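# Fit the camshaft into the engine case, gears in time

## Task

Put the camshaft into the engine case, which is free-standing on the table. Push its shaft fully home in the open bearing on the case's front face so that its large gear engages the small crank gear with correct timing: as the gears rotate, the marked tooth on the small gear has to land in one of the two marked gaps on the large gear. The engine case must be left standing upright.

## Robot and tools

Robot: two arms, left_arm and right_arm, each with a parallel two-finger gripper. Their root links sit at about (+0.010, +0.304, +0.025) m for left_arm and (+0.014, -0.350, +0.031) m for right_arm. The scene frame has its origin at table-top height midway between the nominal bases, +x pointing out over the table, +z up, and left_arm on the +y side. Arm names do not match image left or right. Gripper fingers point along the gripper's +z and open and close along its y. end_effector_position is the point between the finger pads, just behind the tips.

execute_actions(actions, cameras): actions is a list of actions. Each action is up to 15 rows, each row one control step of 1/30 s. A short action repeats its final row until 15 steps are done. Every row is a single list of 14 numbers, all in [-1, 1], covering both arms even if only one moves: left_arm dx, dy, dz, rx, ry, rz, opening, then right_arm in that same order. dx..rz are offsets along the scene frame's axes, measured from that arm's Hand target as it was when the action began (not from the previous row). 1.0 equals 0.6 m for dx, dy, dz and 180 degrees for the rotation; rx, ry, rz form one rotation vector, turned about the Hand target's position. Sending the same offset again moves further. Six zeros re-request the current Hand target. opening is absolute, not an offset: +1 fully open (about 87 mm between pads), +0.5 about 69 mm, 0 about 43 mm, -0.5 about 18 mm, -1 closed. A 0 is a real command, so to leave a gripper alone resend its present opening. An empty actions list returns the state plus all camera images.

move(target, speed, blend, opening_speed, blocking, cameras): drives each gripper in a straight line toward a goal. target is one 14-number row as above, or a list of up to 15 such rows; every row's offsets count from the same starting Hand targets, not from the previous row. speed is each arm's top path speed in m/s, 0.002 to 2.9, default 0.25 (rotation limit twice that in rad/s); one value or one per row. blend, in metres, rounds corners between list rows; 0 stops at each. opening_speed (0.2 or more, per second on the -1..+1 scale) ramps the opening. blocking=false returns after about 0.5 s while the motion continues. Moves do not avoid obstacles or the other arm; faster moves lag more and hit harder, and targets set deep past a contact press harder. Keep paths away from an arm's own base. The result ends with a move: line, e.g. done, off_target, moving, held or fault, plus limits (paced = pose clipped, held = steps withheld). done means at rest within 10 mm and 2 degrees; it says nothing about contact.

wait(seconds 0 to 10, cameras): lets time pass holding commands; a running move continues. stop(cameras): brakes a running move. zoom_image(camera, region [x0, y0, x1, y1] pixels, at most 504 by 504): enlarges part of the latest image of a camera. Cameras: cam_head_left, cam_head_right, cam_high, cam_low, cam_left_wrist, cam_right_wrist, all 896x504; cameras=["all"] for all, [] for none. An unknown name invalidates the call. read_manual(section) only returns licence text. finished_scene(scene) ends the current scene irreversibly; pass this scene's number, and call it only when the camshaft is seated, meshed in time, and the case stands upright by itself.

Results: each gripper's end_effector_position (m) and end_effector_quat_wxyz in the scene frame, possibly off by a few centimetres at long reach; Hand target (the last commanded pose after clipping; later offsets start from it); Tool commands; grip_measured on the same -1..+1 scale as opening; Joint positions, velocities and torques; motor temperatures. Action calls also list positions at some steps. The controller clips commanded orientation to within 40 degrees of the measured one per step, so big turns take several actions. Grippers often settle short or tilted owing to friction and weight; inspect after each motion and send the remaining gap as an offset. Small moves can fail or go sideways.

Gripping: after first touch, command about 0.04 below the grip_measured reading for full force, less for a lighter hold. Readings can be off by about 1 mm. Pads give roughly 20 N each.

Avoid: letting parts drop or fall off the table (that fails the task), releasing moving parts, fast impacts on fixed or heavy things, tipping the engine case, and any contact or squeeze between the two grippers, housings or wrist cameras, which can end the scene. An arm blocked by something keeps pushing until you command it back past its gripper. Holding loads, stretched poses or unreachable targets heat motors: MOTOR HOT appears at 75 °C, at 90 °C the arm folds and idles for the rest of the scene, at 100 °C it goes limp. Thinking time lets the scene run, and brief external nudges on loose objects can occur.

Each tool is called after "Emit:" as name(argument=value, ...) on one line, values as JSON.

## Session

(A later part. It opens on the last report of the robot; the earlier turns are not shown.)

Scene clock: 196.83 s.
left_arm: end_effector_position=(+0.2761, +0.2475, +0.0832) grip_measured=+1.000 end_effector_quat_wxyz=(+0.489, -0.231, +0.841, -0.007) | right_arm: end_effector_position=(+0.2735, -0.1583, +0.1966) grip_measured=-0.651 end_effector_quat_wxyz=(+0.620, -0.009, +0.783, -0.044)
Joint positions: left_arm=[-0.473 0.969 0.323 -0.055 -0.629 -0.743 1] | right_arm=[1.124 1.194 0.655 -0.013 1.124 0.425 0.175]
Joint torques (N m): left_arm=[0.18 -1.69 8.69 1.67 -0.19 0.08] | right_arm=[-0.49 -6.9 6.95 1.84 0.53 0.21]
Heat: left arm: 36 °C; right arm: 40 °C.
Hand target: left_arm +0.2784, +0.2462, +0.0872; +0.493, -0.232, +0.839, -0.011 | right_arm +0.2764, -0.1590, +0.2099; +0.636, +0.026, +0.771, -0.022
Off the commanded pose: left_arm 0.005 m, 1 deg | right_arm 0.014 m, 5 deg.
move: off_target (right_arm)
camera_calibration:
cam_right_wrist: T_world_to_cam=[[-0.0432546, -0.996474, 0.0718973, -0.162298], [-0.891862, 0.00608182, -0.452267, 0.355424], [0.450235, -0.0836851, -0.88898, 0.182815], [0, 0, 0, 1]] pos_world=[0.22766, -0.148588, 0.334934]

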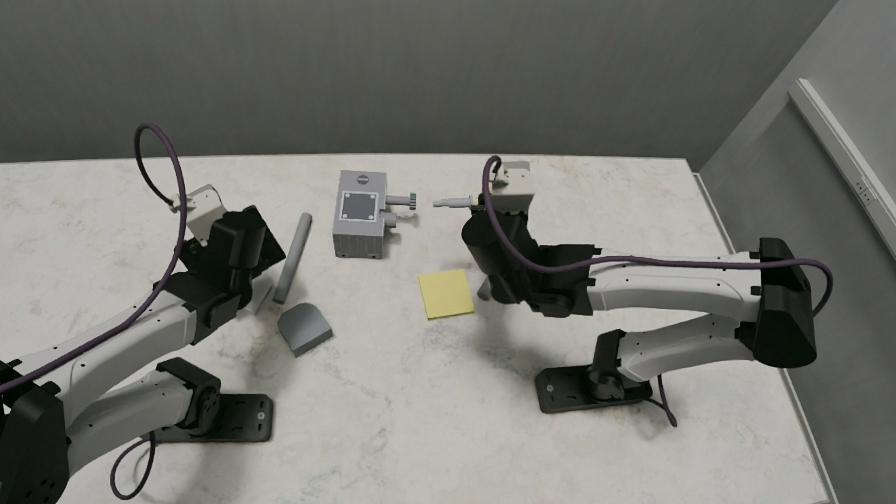

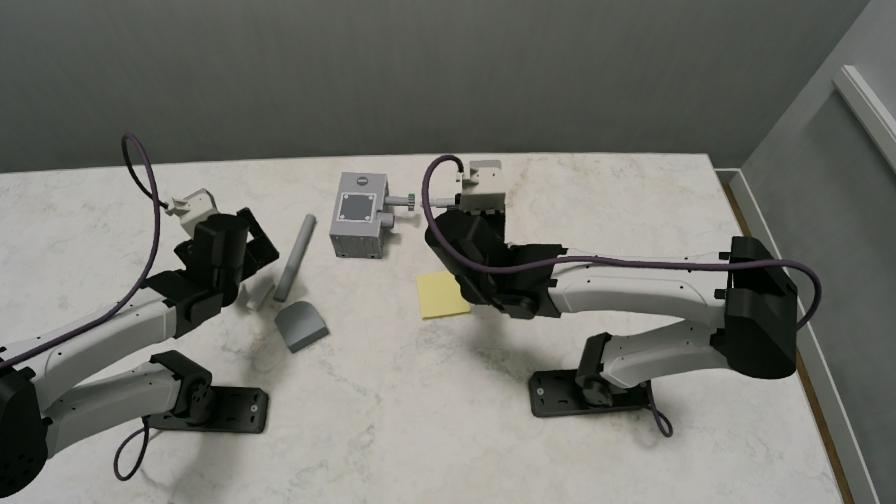

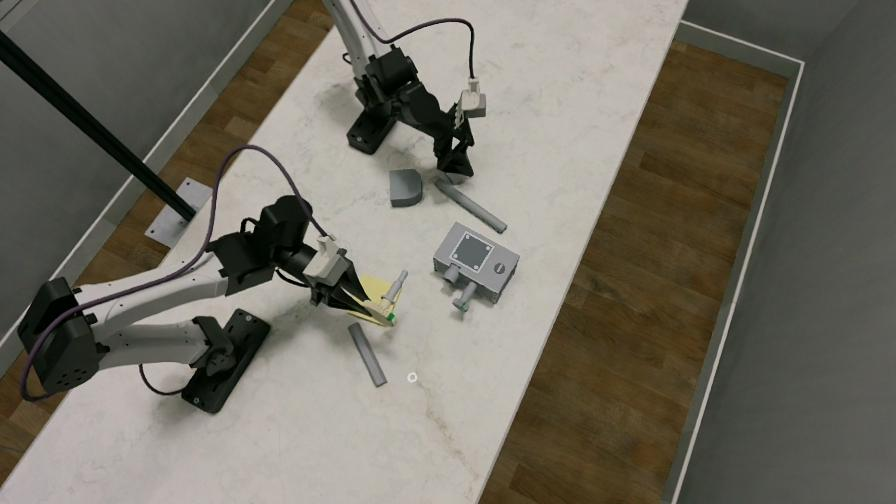

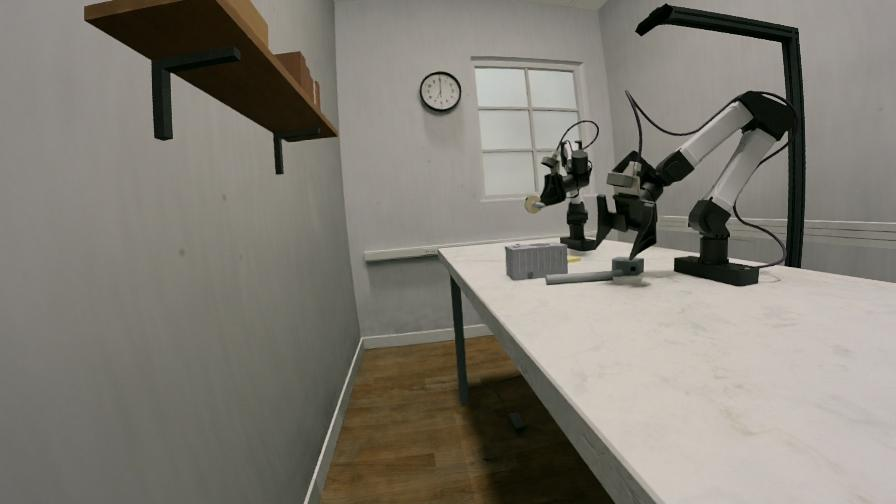

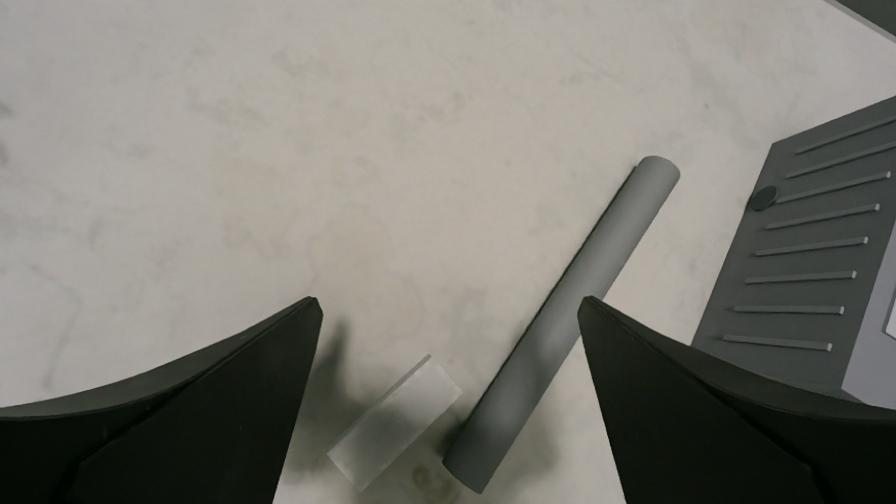

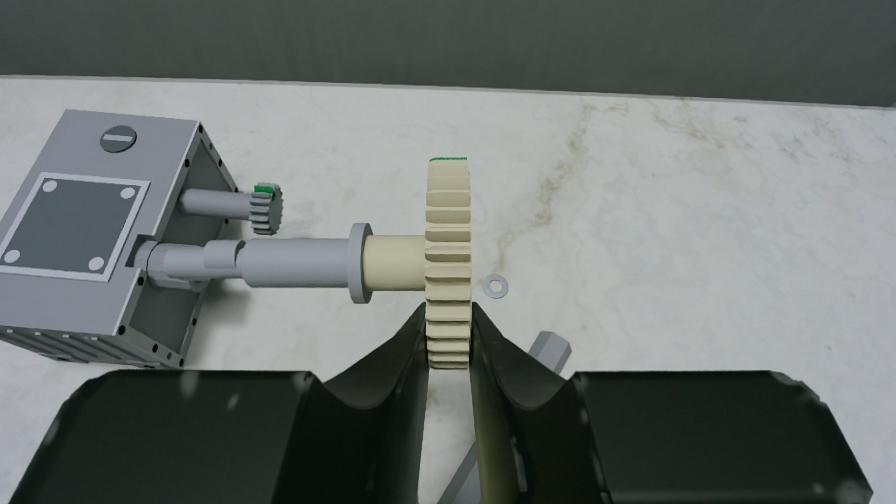

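Emit:
move(target=[[0,0,0,0,0,0,1,0.0635,-0.02,-0.12,0.019,-0.01,-0.0175,-0.8],[0,0,0,0,0,0,1,0.0635,0.058,-0.212,0.019,-0.01,-0.0175,-0.8]], speed=0.12, blend=0.03, cameras=["cam_right_wrist","cam_head_left","cam_low","cam_high"])

Emit:
zoom_image(camera="cam_right_wrist", region=[0, 80, 500, 380])

Emit:
zoom_image(camera="cam_head_left", region=[320, 150, 500, 270])

Emit:
zoom_image(camera="cam_high", region=[380, 200, 540, 340])

Scene clock: 226.10 s.
left_arm: end_effector_position=(+0.2761, +0.2475, +0.0832) grip_measured=+1.000 end_effector_quat_wxyz=(+0.489, -0.231, +0.841, -0.007) | right_arm: end_effector_position=(+0.3083, -0.1344, +0.0715) grip_measured=-0.651 end_effector_quat_wxyz=(+0.632, +0.045, +0.773, -0.034)
Joint positions: left_arm=[-0.473 0.969 0.323 -0.055 -0.629 -0.743 1] | right_arm=[1.06 1.799 0.495 0.826 1.126 0.442 0.175]
Joint torques (N m): left_arm=[0.16 -1.66 8.69 1.67 -0.19 0.09] | right_arm=[0.13 -6.64 7.21 1.9 0.48 0.01]
Heat: left arm: 36 °C; right arm: 36 °C.
Hand target: left_arm +0.2784, +0.2462, +0.0872; +0.493, -0.232, +0.839, -0.011 | right_arm +0.3144, -0.1243, +0.0826; +0.646, +0.066, +0.760, -0.017
Off the commanded pose: left_arm 0.005 m, 1 deg | right_arm 0.016 m, 4 deg.
move: off_target (right_arm)
camera_calibration:
cam_right_wrist: T_world_to_cam=[[-0.11422, -0.993377, -0.0124673, -0.0996073], [-0.870859, 0.106156, -0.479933, 0.338617], [0.478078, -0.0439608, -0.877216, 0.0537938], [0, 0, 0, 1]] pos_world=[0.257793, -0.132529, 0.20846]
Images, in order (width x height): cam_head_left 896x504, cam_high 896x504, cam_low 896x504, cam_right_wrist 896x504.

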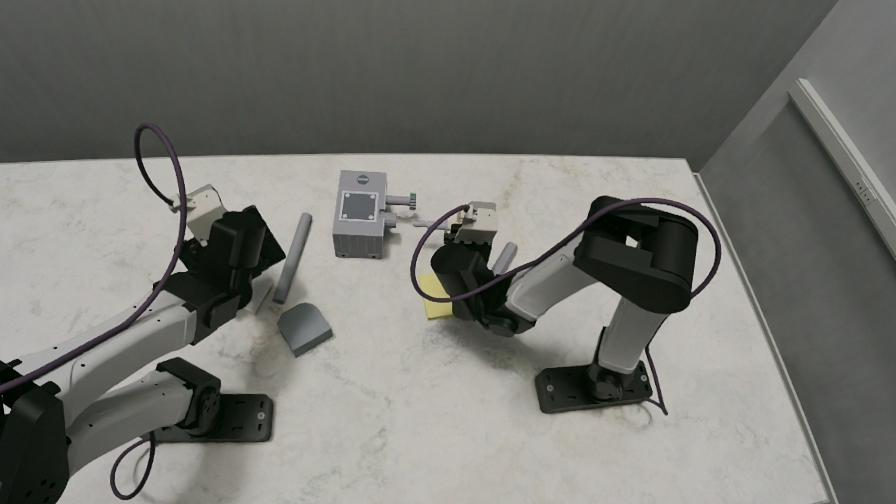

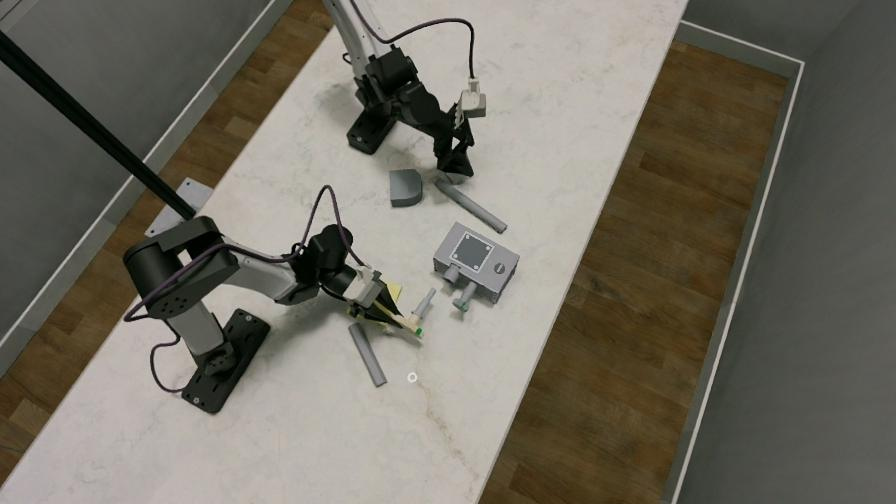

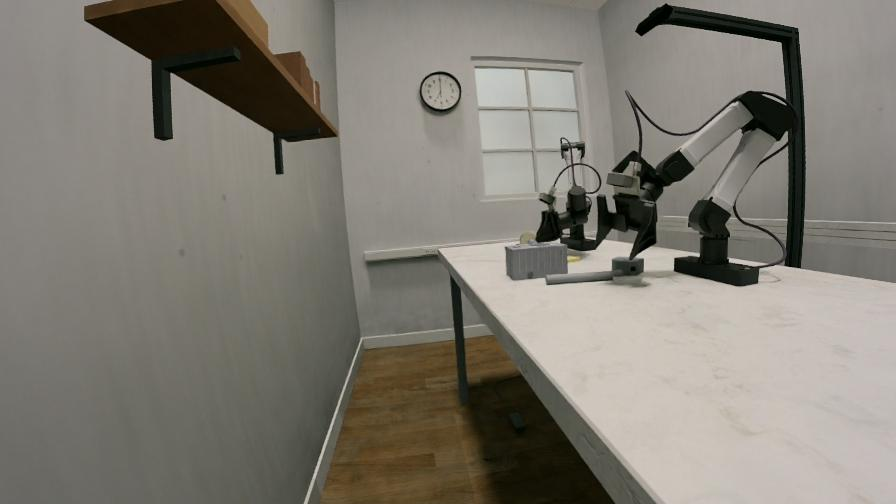

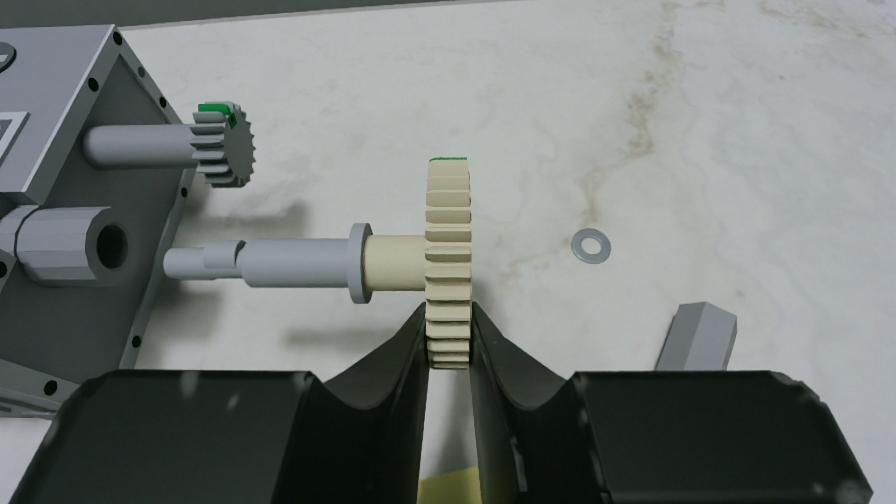

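Scaled by 1.008.

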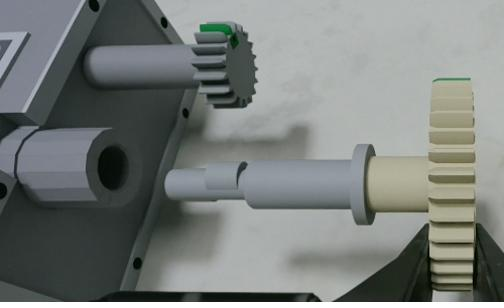

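Scaled by 2.800.

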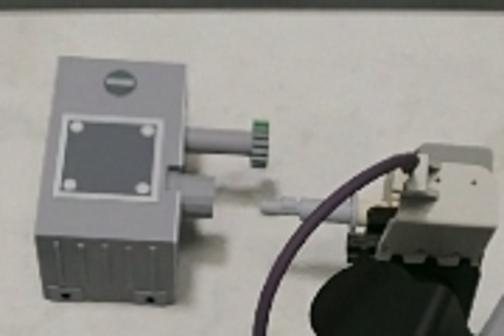

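Scaled by 3.150.

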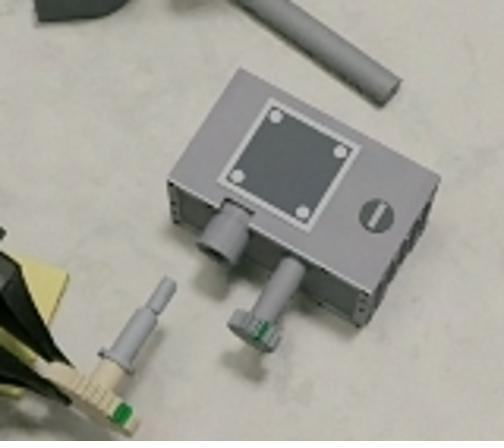

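Emit:
zoom_image(camera="cam_right_wrist", region=[0, 180, 290, 310])

Scaled by 1.738.

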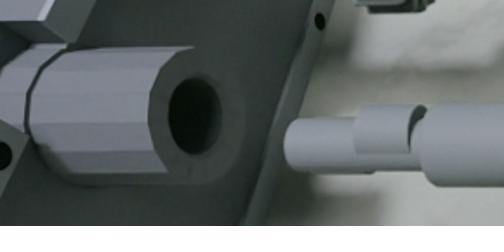

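Emit:
move(target=[0,0,0,0,0,0,1,0.019,0.015,-0.010,0,0,0,-0.8], speed=0.05, cameras=["cam_right_wrist","cam_high"])

Emit:
zoom_image(camera="cam_right_wrist", region=[0, 80, 500, 380])

Emit:
zoom_image(camera="cam_high", region=[380, 200, 540, 340])

Scene clock: 255.10 s.
left_arm: end_effector_position=(+0.2761, +0.2475, +0.0832) grip_measured=+1.000 end_effector_quat_wxyz=(+0.489, -0.231, +0.841, -0.007) | right_arm: end_effector_position=(+0.3175, -0.1249, +0.0668) grip_measured=-0.651 end_effector_quat_wxyz=(+0.635, +0.047, +0.770, -0.035)
Joint positions: left_arm=[-0.473 0.969 0.323 -0.055 -0.629 -0.743 1] | right_arm=[1.051 1.866 0.542 0.864 1.125 0.426 0.175]
Joint torques (N m): left_arm=[0.25 -1.68 8.59 1.67 -0.2 0.08] | right_arm=[-0.62 -7.2 7.23 1.87 0.32 -0.02]
Heat: left arm: 36 °C; right arm: 34 °C.
Hand target: left_arm +0.2784, +0.2462, +0.0872; +0.493, -0.232, +0.839, -0.011 | right_arm +0.3258, -0.1152, +0.0768; +0.646, +0.067, +0.760, -0.016
Off the commanded pose: left_arm 0.005 m, 1 deg | right_arm 0.016 m, 4 deg.
move: off_target (right_arm)
camera_calibration:
cam_right_wrist: T_world_to_cam=[[-0.119271, -0.992772, -0.0133493, -0.0875053], [-0.866883, 0.110682, -0.486068, 0.343069], [0.484033, -0.0464014, -0.873819, 0.0433487], [0, 0, 0, 1]] pos_world=[0.265982, -0.122833, 0.203466]
Images, in order (width x height): cam_high 896x504, cam_right_wrist 896x504.

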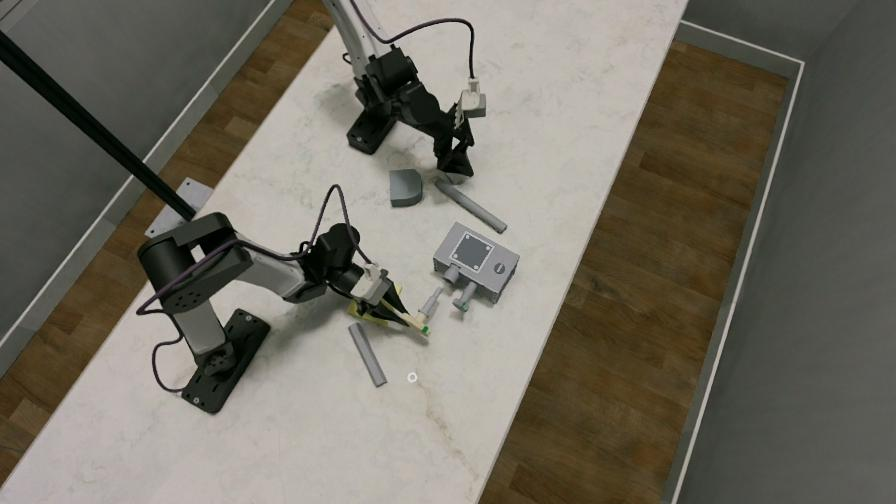

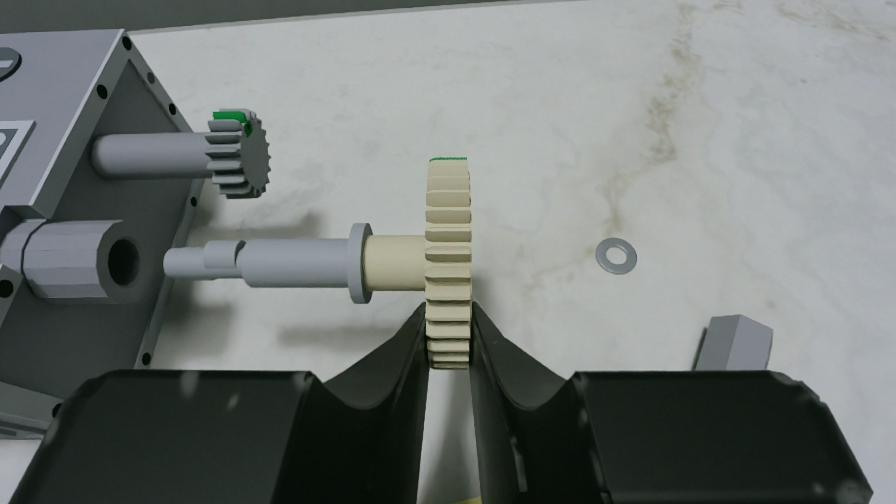

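Scaled by 1.008.

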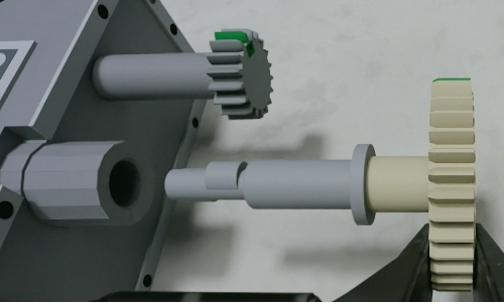

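Scaled by 3.150.

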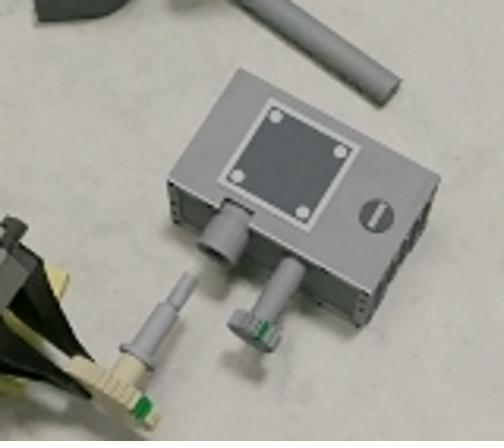

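Emit:
zoom_image(camera="cam_high", region=[410, 250, 490, 340])

Emit:
zoom_image(camera="cam_right_wrist", region=[0, 90, 280, 330])

Scaled by 5.600.

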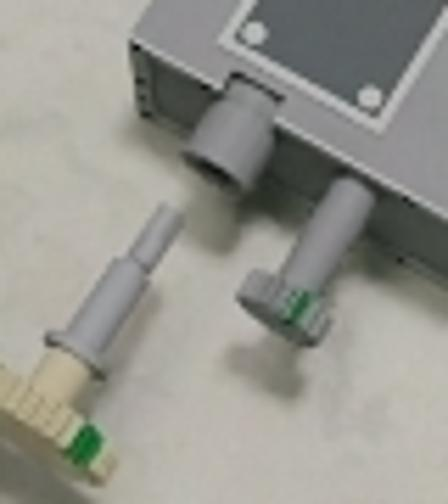

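Scaled by 1.800.

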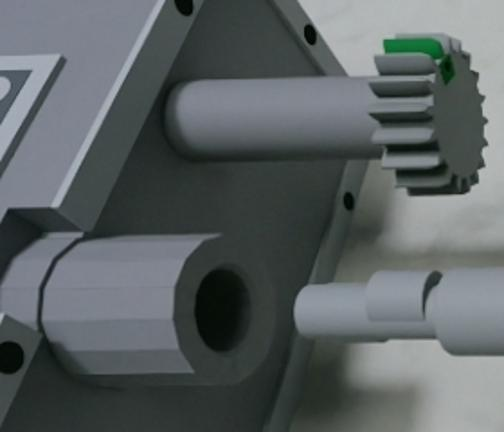

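Emit:
move(target=[0,0,0,0,0,0,1,0.010,0,-0.017,0.027,0,0.014,-0.8], speed=0.05, cameras=["cam_right_wrist","cam_high","cam_head_left","cam_low"])

Emit:
zoom_image(camera="cam_high", region=[410, 250, 490, 340])

Emit:
zoom_image(camera="cam_right_wrist", region=[0, 90, 280, 330])

Emit:
zoom_image(camera="cam_head_left", region=[360, 170, 460, 250])

Emit:
zoom_image(camera="cam_low", region=[490, 210, 610, 290])

Scene clock: 300.50 s.
left_arm: end_effector_position=(+0.2761, +0.2475, +0.0832) grip_measured=+1.000 end_effector_quat_wxyz=(+0.489, -0.231, +0.841, -0.007) | right_arm: end_effector_position=(+0.3288, -0.1173, +0.0630) grip_measured=-0.651 end_effector_quat_wxyz=(+0.636, +0.059, +0.769, +0.012)
Joint positions: left_arm=[-0.473 0.969 0.323 -0.055 -0.629 -0.743 1] | right_arm=[1.009 1.906 0.528 0.996 1.033 0.428 0.175]
Joint torques (N m): left_arm=[0.17 -1.66 8.65 1.68 -0.2 0.07] | right_arm=[-0.62 -7.36 3.88 1.99 0.27 0.18]
Heat: left arm: 37 °C; right arm: 34 °C.
Hand target: left_arm +0.2784, +0.2462, +0.0872; +0.493, -0.232, +0.839, -0.011 | right_arm +0.3318, -0.1153, +0.0664; +0.643, +0.077, +0.761, +0.030
Off the commanded pose: left_arm 0.005 m, 1 deg | right_arm 0.005 m, 3 deg.
move: off_target (right_arm)
camera_calibration:
cam_right_wrist: T_world_to_cam=[[-0.0769274, -0.991779, -0.102255, -0.0868014], [-0.867827, 0.117098, -0.482871, 0.351077], [0.490875, 0.0515936, -0.869701, 0.0438106], [0, 0, 0, 1]] pos_world=[0.276491, -0.129459, 0.198751]
Images, in order (width x height): cam_head_left 896x504, cam_high 896x504, cam_low 896x504, cam_right_wrist 896x504.

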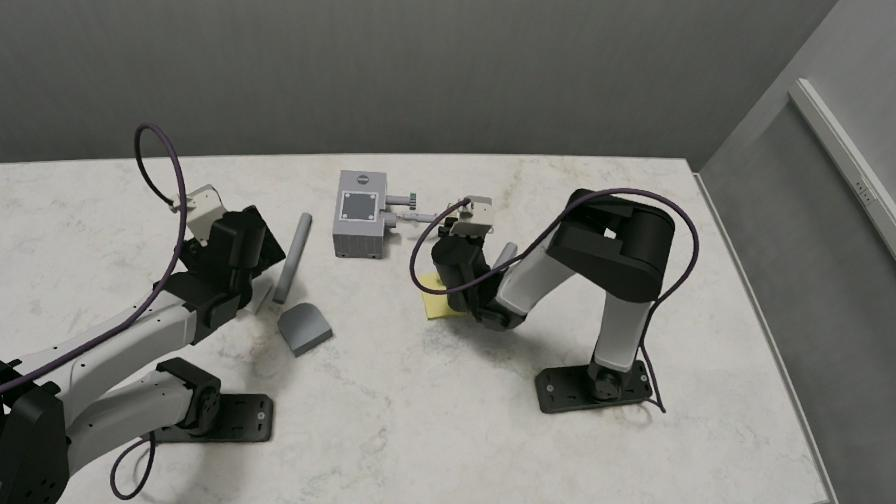

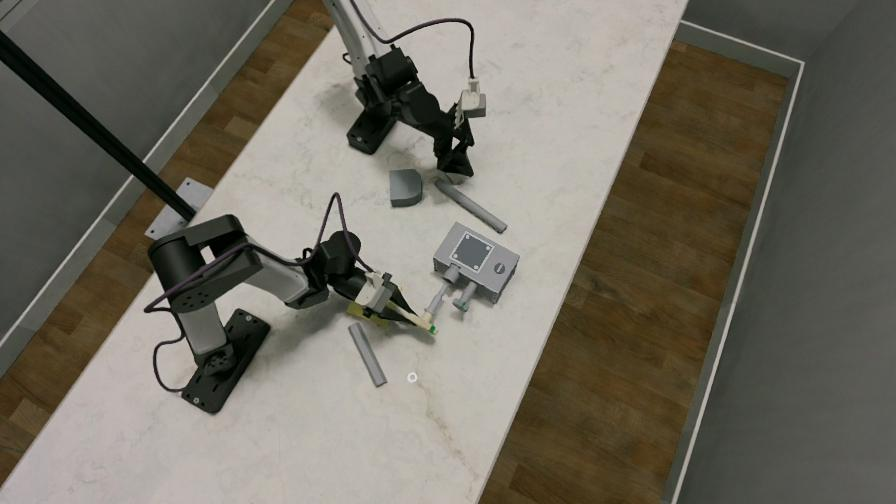

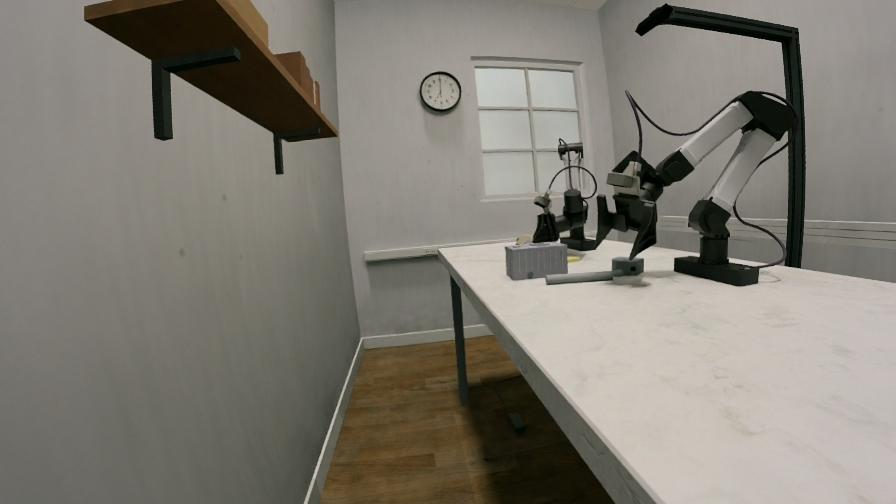

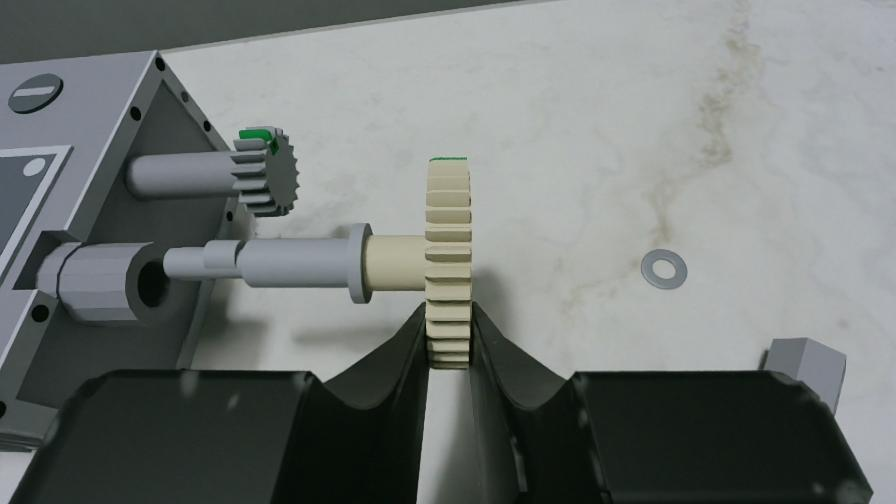

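Scaled by 5.600.

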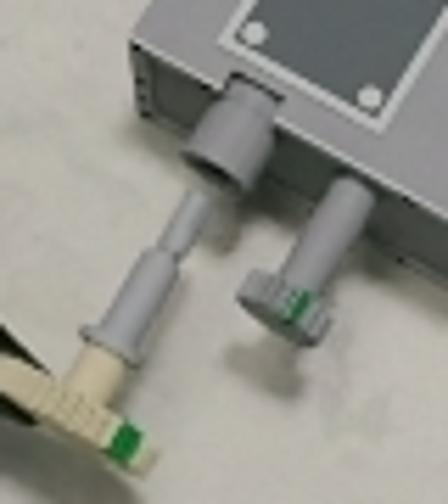

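Scaled by 1.800.

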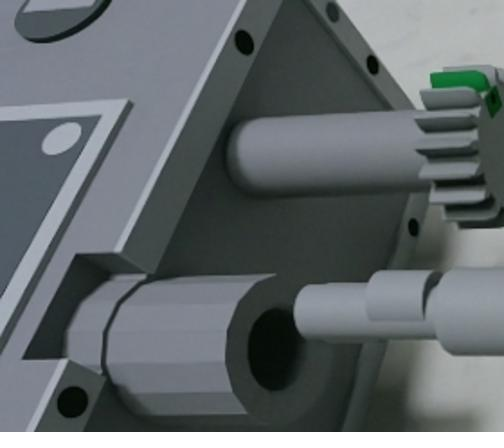

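Scaled by 5.040.

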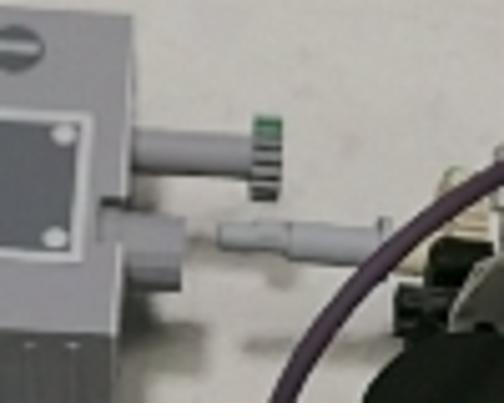

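Scaled by 4.200.

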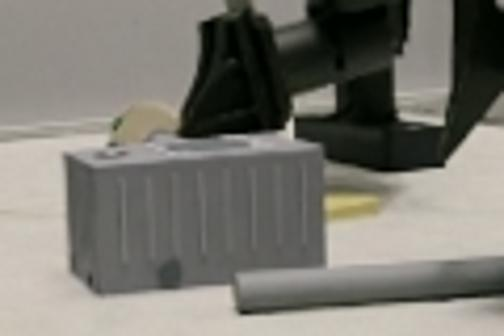

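Emit:
move(target=[0,0,0,0,0,0,1,0.006,-0.006,-0.016,-0.009,0,0.016,-0.8], speed=0.05, cameras=["cam_right_wrist","cam_high","cam_head_left"])

Emit:
zoom_image(camera="cam_high", region=[410, 250, 490, 340])

Emit:
zoom_image(camera="cam_right_wrist", region=[0, 90, 280, 330])

Emit:
zoom_image(camera="cam_head_left", region=[360, 170, 460, 250])

Scene clock: 324.23 s.
left_arm: end_effector_position=(+0.2761, +0.2475, +0.0832) grip_measured=+1.000 end_effector_quat_wxyz=(+0.489, -0.231, +0.841, -0.007) | right_arm: end_effector_position=(+0.3323, -0.1203, +0.0526) grip_measured=-0.651 end_effector_quat_wxyz=(+0.635, +0.039, +0.771, +0.024)
Joint positions: left_arm=[-0.473 0.969 0.323 -0.055 -0.629 -0.743 1] | right_arm=[0.979 1.955 0.494 1.117 0.962 0.374 0.175]
Joint torques (N m): left_arm=[0.09 -1.68 8.61 1.68 -0.19 0.08] | right_arm=[-0.58 -7.27 3.47 2.06 0.21 -0.02]
Motor temperatures (°C): left_arm=[20 27 37 34 22 23 22] | right_arm=[23 34 30 34 19 23 21]
Heat: left arm: 37 °C; right arm: 34 °C.
Hand target: left_arm +0.2784, +0.2462, +0.0872; +0.493, -0.232, +0.839, -0.011 | right_arm +0.3354, -0.1189, +0.0568; +0.643, +0.049, +0.763, +0.035
Off the commanded pose: left_arm 0.005 m, 1 deg | right_arm 0.005 m, 2 deg.
move: done
camera_calibration:
cam_right_wrist: T_world_to_cam=[[-0.0314457, -0.995112, -0.0936082, -0.106485], [-0.873342, 0.0729028, -0.481621, 0.345796], [0.486091, 0.0666071, -0.871366, 0.0367179], [0, 0, 0, 1]] pos_world=[0.280802, -0.13362, 0.188569]
Images, in order (width x height): cam_head_left 896x504, cam_high 896x504, cam_right_wrist 896x504.

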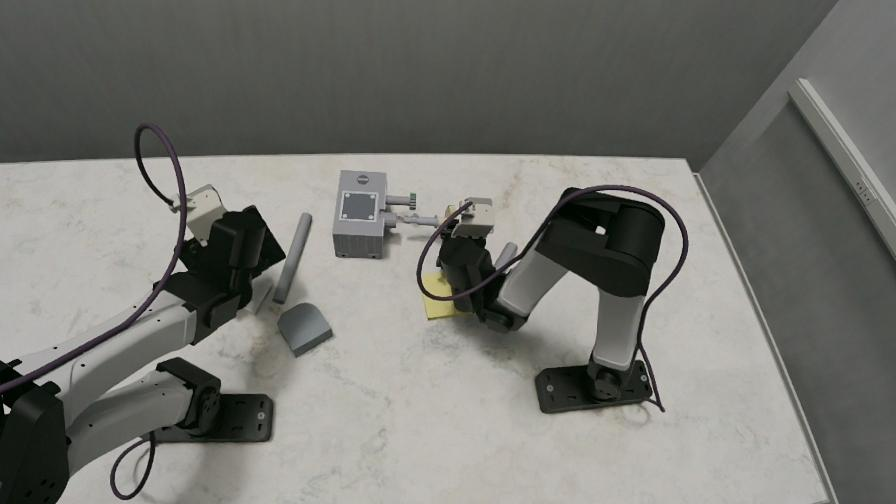

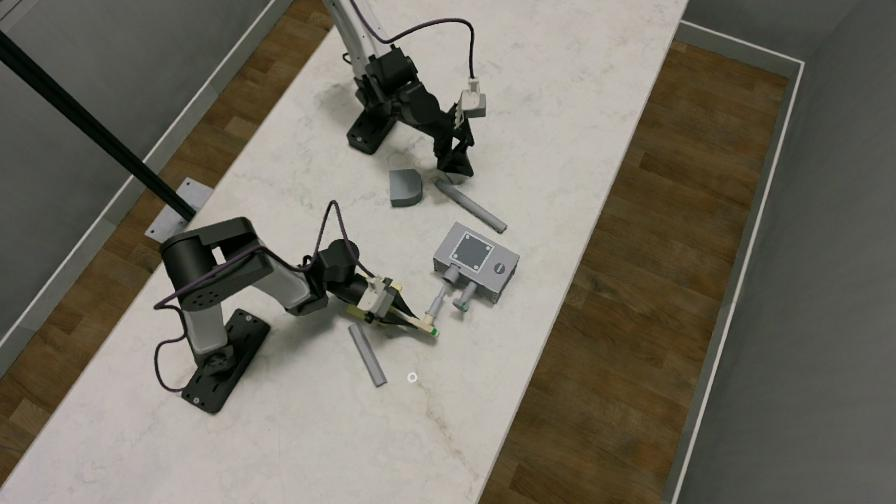

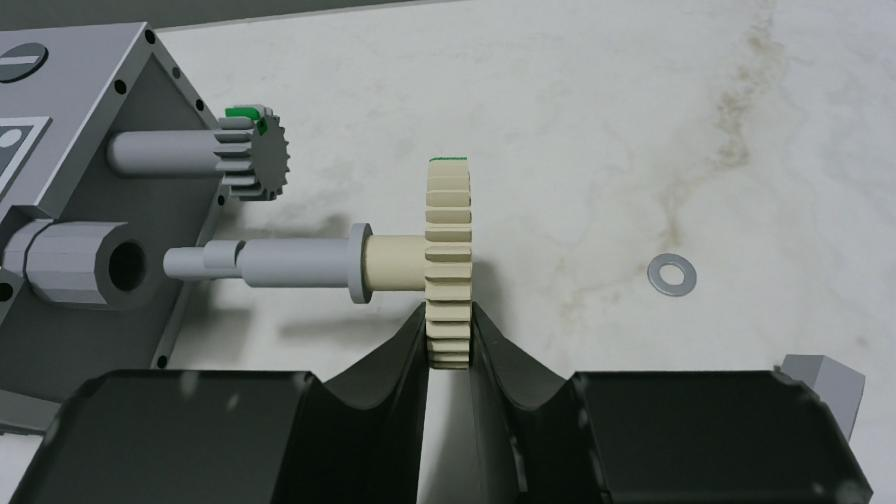

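Scaled by 5.600.

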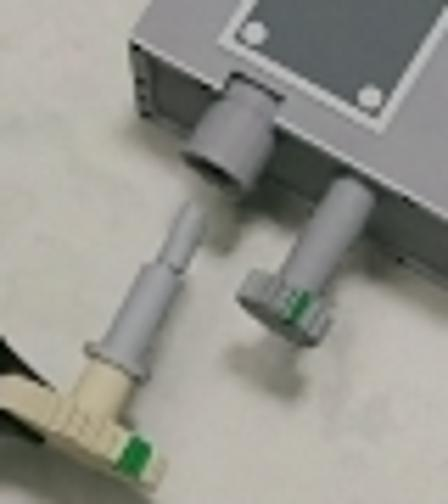

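Scaled by 1.800.

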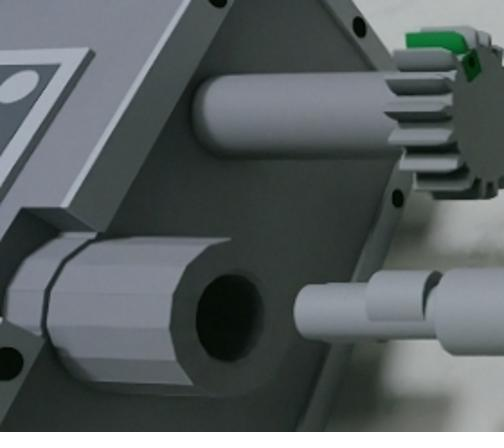

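Scaled by 5.040.

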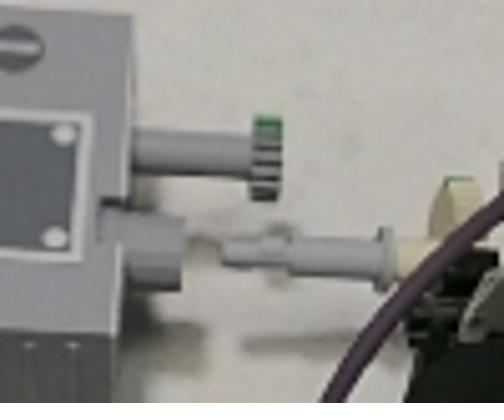

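Emit:
move(target=[0,0,0,0,0,0,1,-0.001,0.014,-0.0008,0,0,0,-0.8], speed=0.03, cameras=["cam_right_wrist","cam_high","cam_head_left"])

Emit:
zoom_image(camera="cam_high", region=[410, 250, 490, 340])

Emit:
zoom_image(camera="cam_right_wrist", region=[0, 90, 280, 330])

Emit:
zoom_image(camera="cam_head_left", region=[360, 170, 460, 250])

Scene clock: 336.37 s.
left_arm: end_effector_position=(+0.2761, +0.2475, +0.0832) grip_measured=+1.000 end_effector_quat_wxyz=(+0.489, -0.231, +0.841, -0.007) | right_arm: end_effector_position=(+0.3299, -0.1191, +0.0479) grip_measured=-0.651 end_effector_quat_wxyz=(+0.632, +0.033, +0.774, +0.021)
Joint positions: left_arm=[-0.473 0.969 0.323 -0.055 -0.629 -0.743 1] | right_arm=[0.986 1.969 0.494 1.117 0.963 0.373 0.175]
Joint torques (N m): left_arm=[0.14 -1.7 8.65 1.68 -0.19 0.07] | right_arm=[0.35 -7.43 6.06 1.87 0.38 0.06]
Heat: left arm: 37 °C; right arm: 34 °C.
Hand target: left_arm +0.2784, +0.2462, +0.0872; +0.493, -0.232, +0.839, -0.011 | right_arm +0.3348, -0.1104, +0.0563; +0.643, +0.049, +0.763, +0.035
Off the commanded pose: left_arm 0.005 m, 1 deg | right_arm 0.013 m, 3 deg.
move: off_target (right_arm)
camera_calibration:
cam_right_wrist: T_world_to_cam=[[-0.0251876, -0.996323, -0.0818931, -0.108585], [-0.877301, 0.0613044, -0.476009, 0.34117], [0.479279, 0.0598554, -0.875619, 0.0353838], [0, 0, 0, 1]] pos_world=[0.279615, -0.131219, 0.18449]
Images, in order (width x height): cam_head_left 896x504, cam_high 896x504, cam_right_wrist 896x504.

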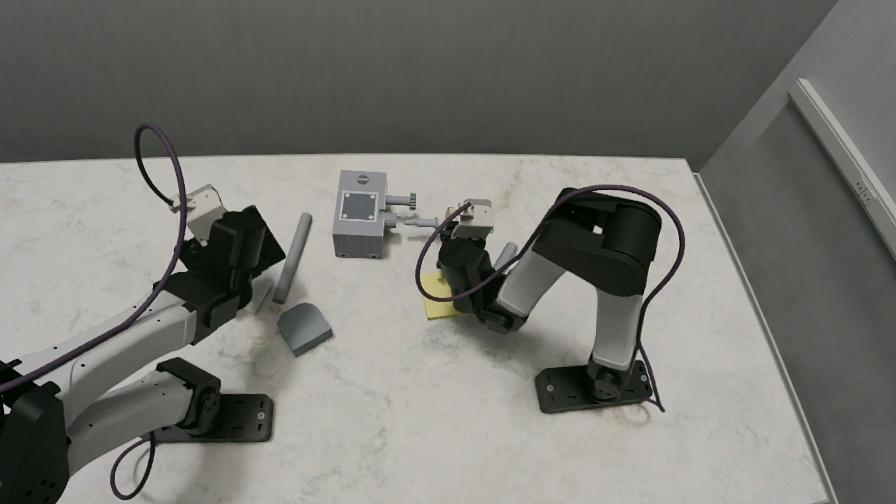

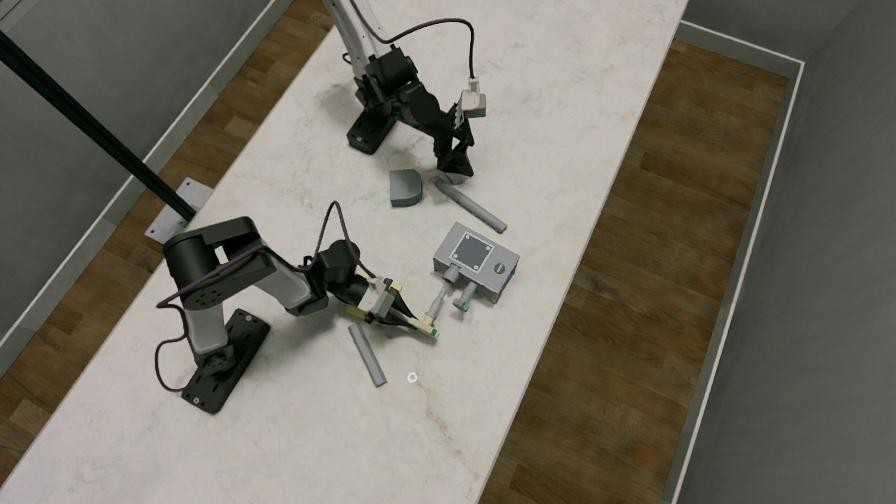

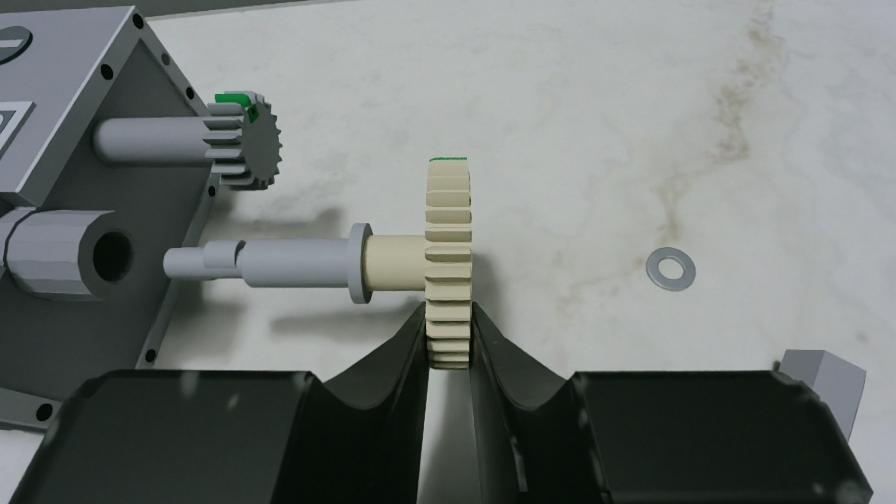

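Scaled by 5.600.

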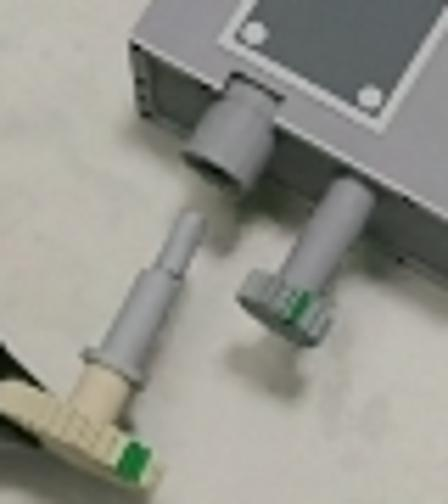

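Scaled by 1.800.

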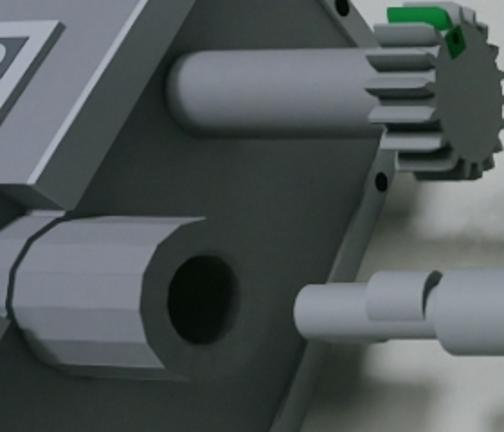

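Scaled by 5.040.

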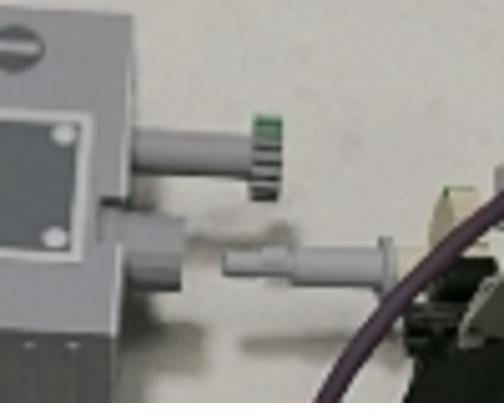

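Emit:
move(target=[0,0,0,0,0,0,1,0.003,0.012,0.0075,0.004,0,0,-0.8], speed=0.03, cameras=["cam_right_wrist","cam_high"])

Emit:
zoom_image(camera="cam_high", region=[410, 250, 490, 340])

Emit:
zoom_image(camera="cam_right_wrist", region=[0, 90, 280, 330])

Scene clock: 343.03 s.
left_arm: end_effector_position=(+0.2761, +0.2475, +0.0832) grip_measured=+1.000 end_effector_quat_wxyz=(+0.489, -0.231, +0.841, -0.007) | right_arm: end_effector_position=(+0.3312, -0.1131, +0.0489) grip_measured=-0.651 end_effector_quat_wxyz=(+0.631, +0.029, +0.775, +0.020)
Joint positions: left_arm=[-0.473 0.969 0.323 -0.055 -0.629 -0.743 1] | right_arm=[0.993 1.969 0.519 1.083 0.967 0.374 0.175]
Joint torques (N m): left_arm=[0.16 -1.72 8.7 1.68 -0.19 0.08] | right_arm=[0.32 -8.66 6.34 1.82 0.39 0.19]
Heat: left arm: 37 °C; right arm: 34 °C.
Hand target: left_arm +0.2784, +0.2462, +0.0872; +0.493, -0.232, +0.839, -0.011 | right_arm +0.3367, -0.1032, +0.0608; +0.643, +0.053, +0.763, +0.040
Off the commanded pose: left_arm 0.005 m, 1 deg | right_arm 0.016 m, 4 deg.
move: off_target (right_arm)
camera_calibration:
cam_right_wrist: T_world_to_cam=[[-0.0219958, -0.996946, -0.0749261, -0.103937], [-0.879246, 0.0549615, -0.473187, 0.342061], [0.47586, 0.0554704, -0.87777, 0.0360366], [0, 0, 0, 1]] pos_world=[0.281321, -0.124419, 0.185703]
Images, in order (width x height): cam_high 896x504, cam_right_wrist 896x504.

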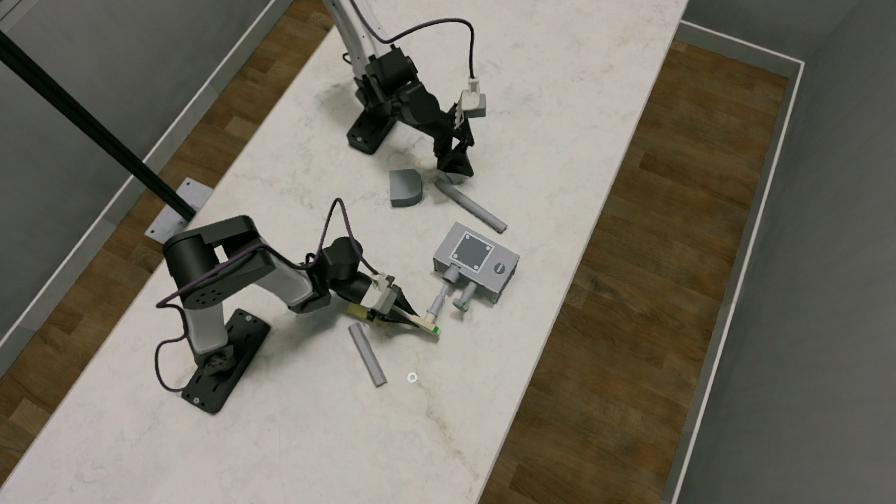

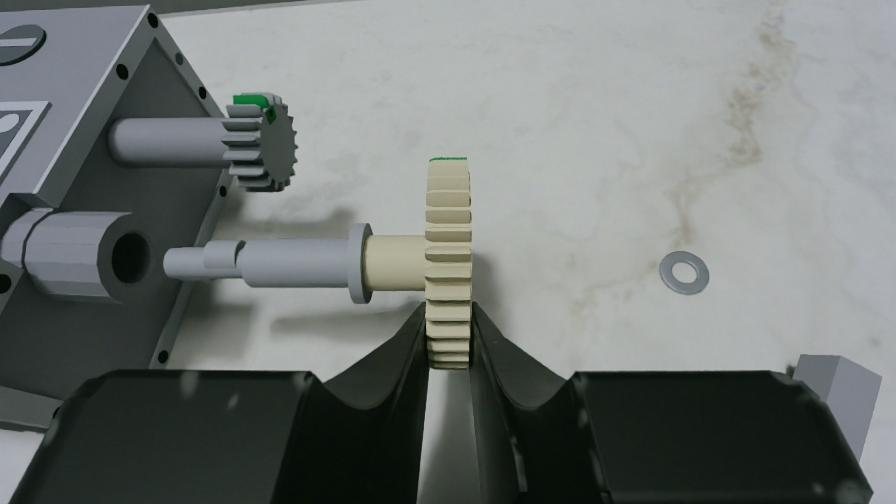

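Scaled by 5.600.

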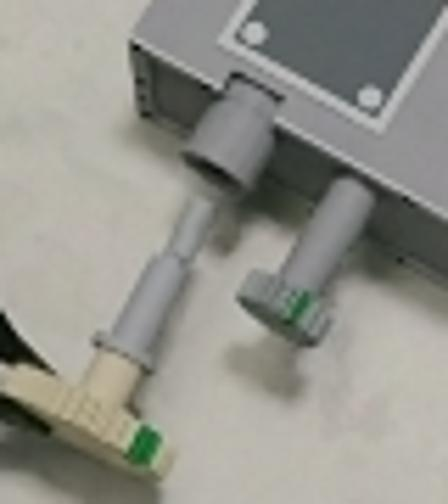

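Scaled by 1.800.

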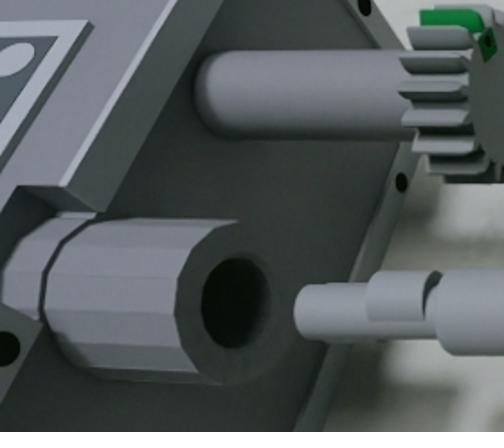

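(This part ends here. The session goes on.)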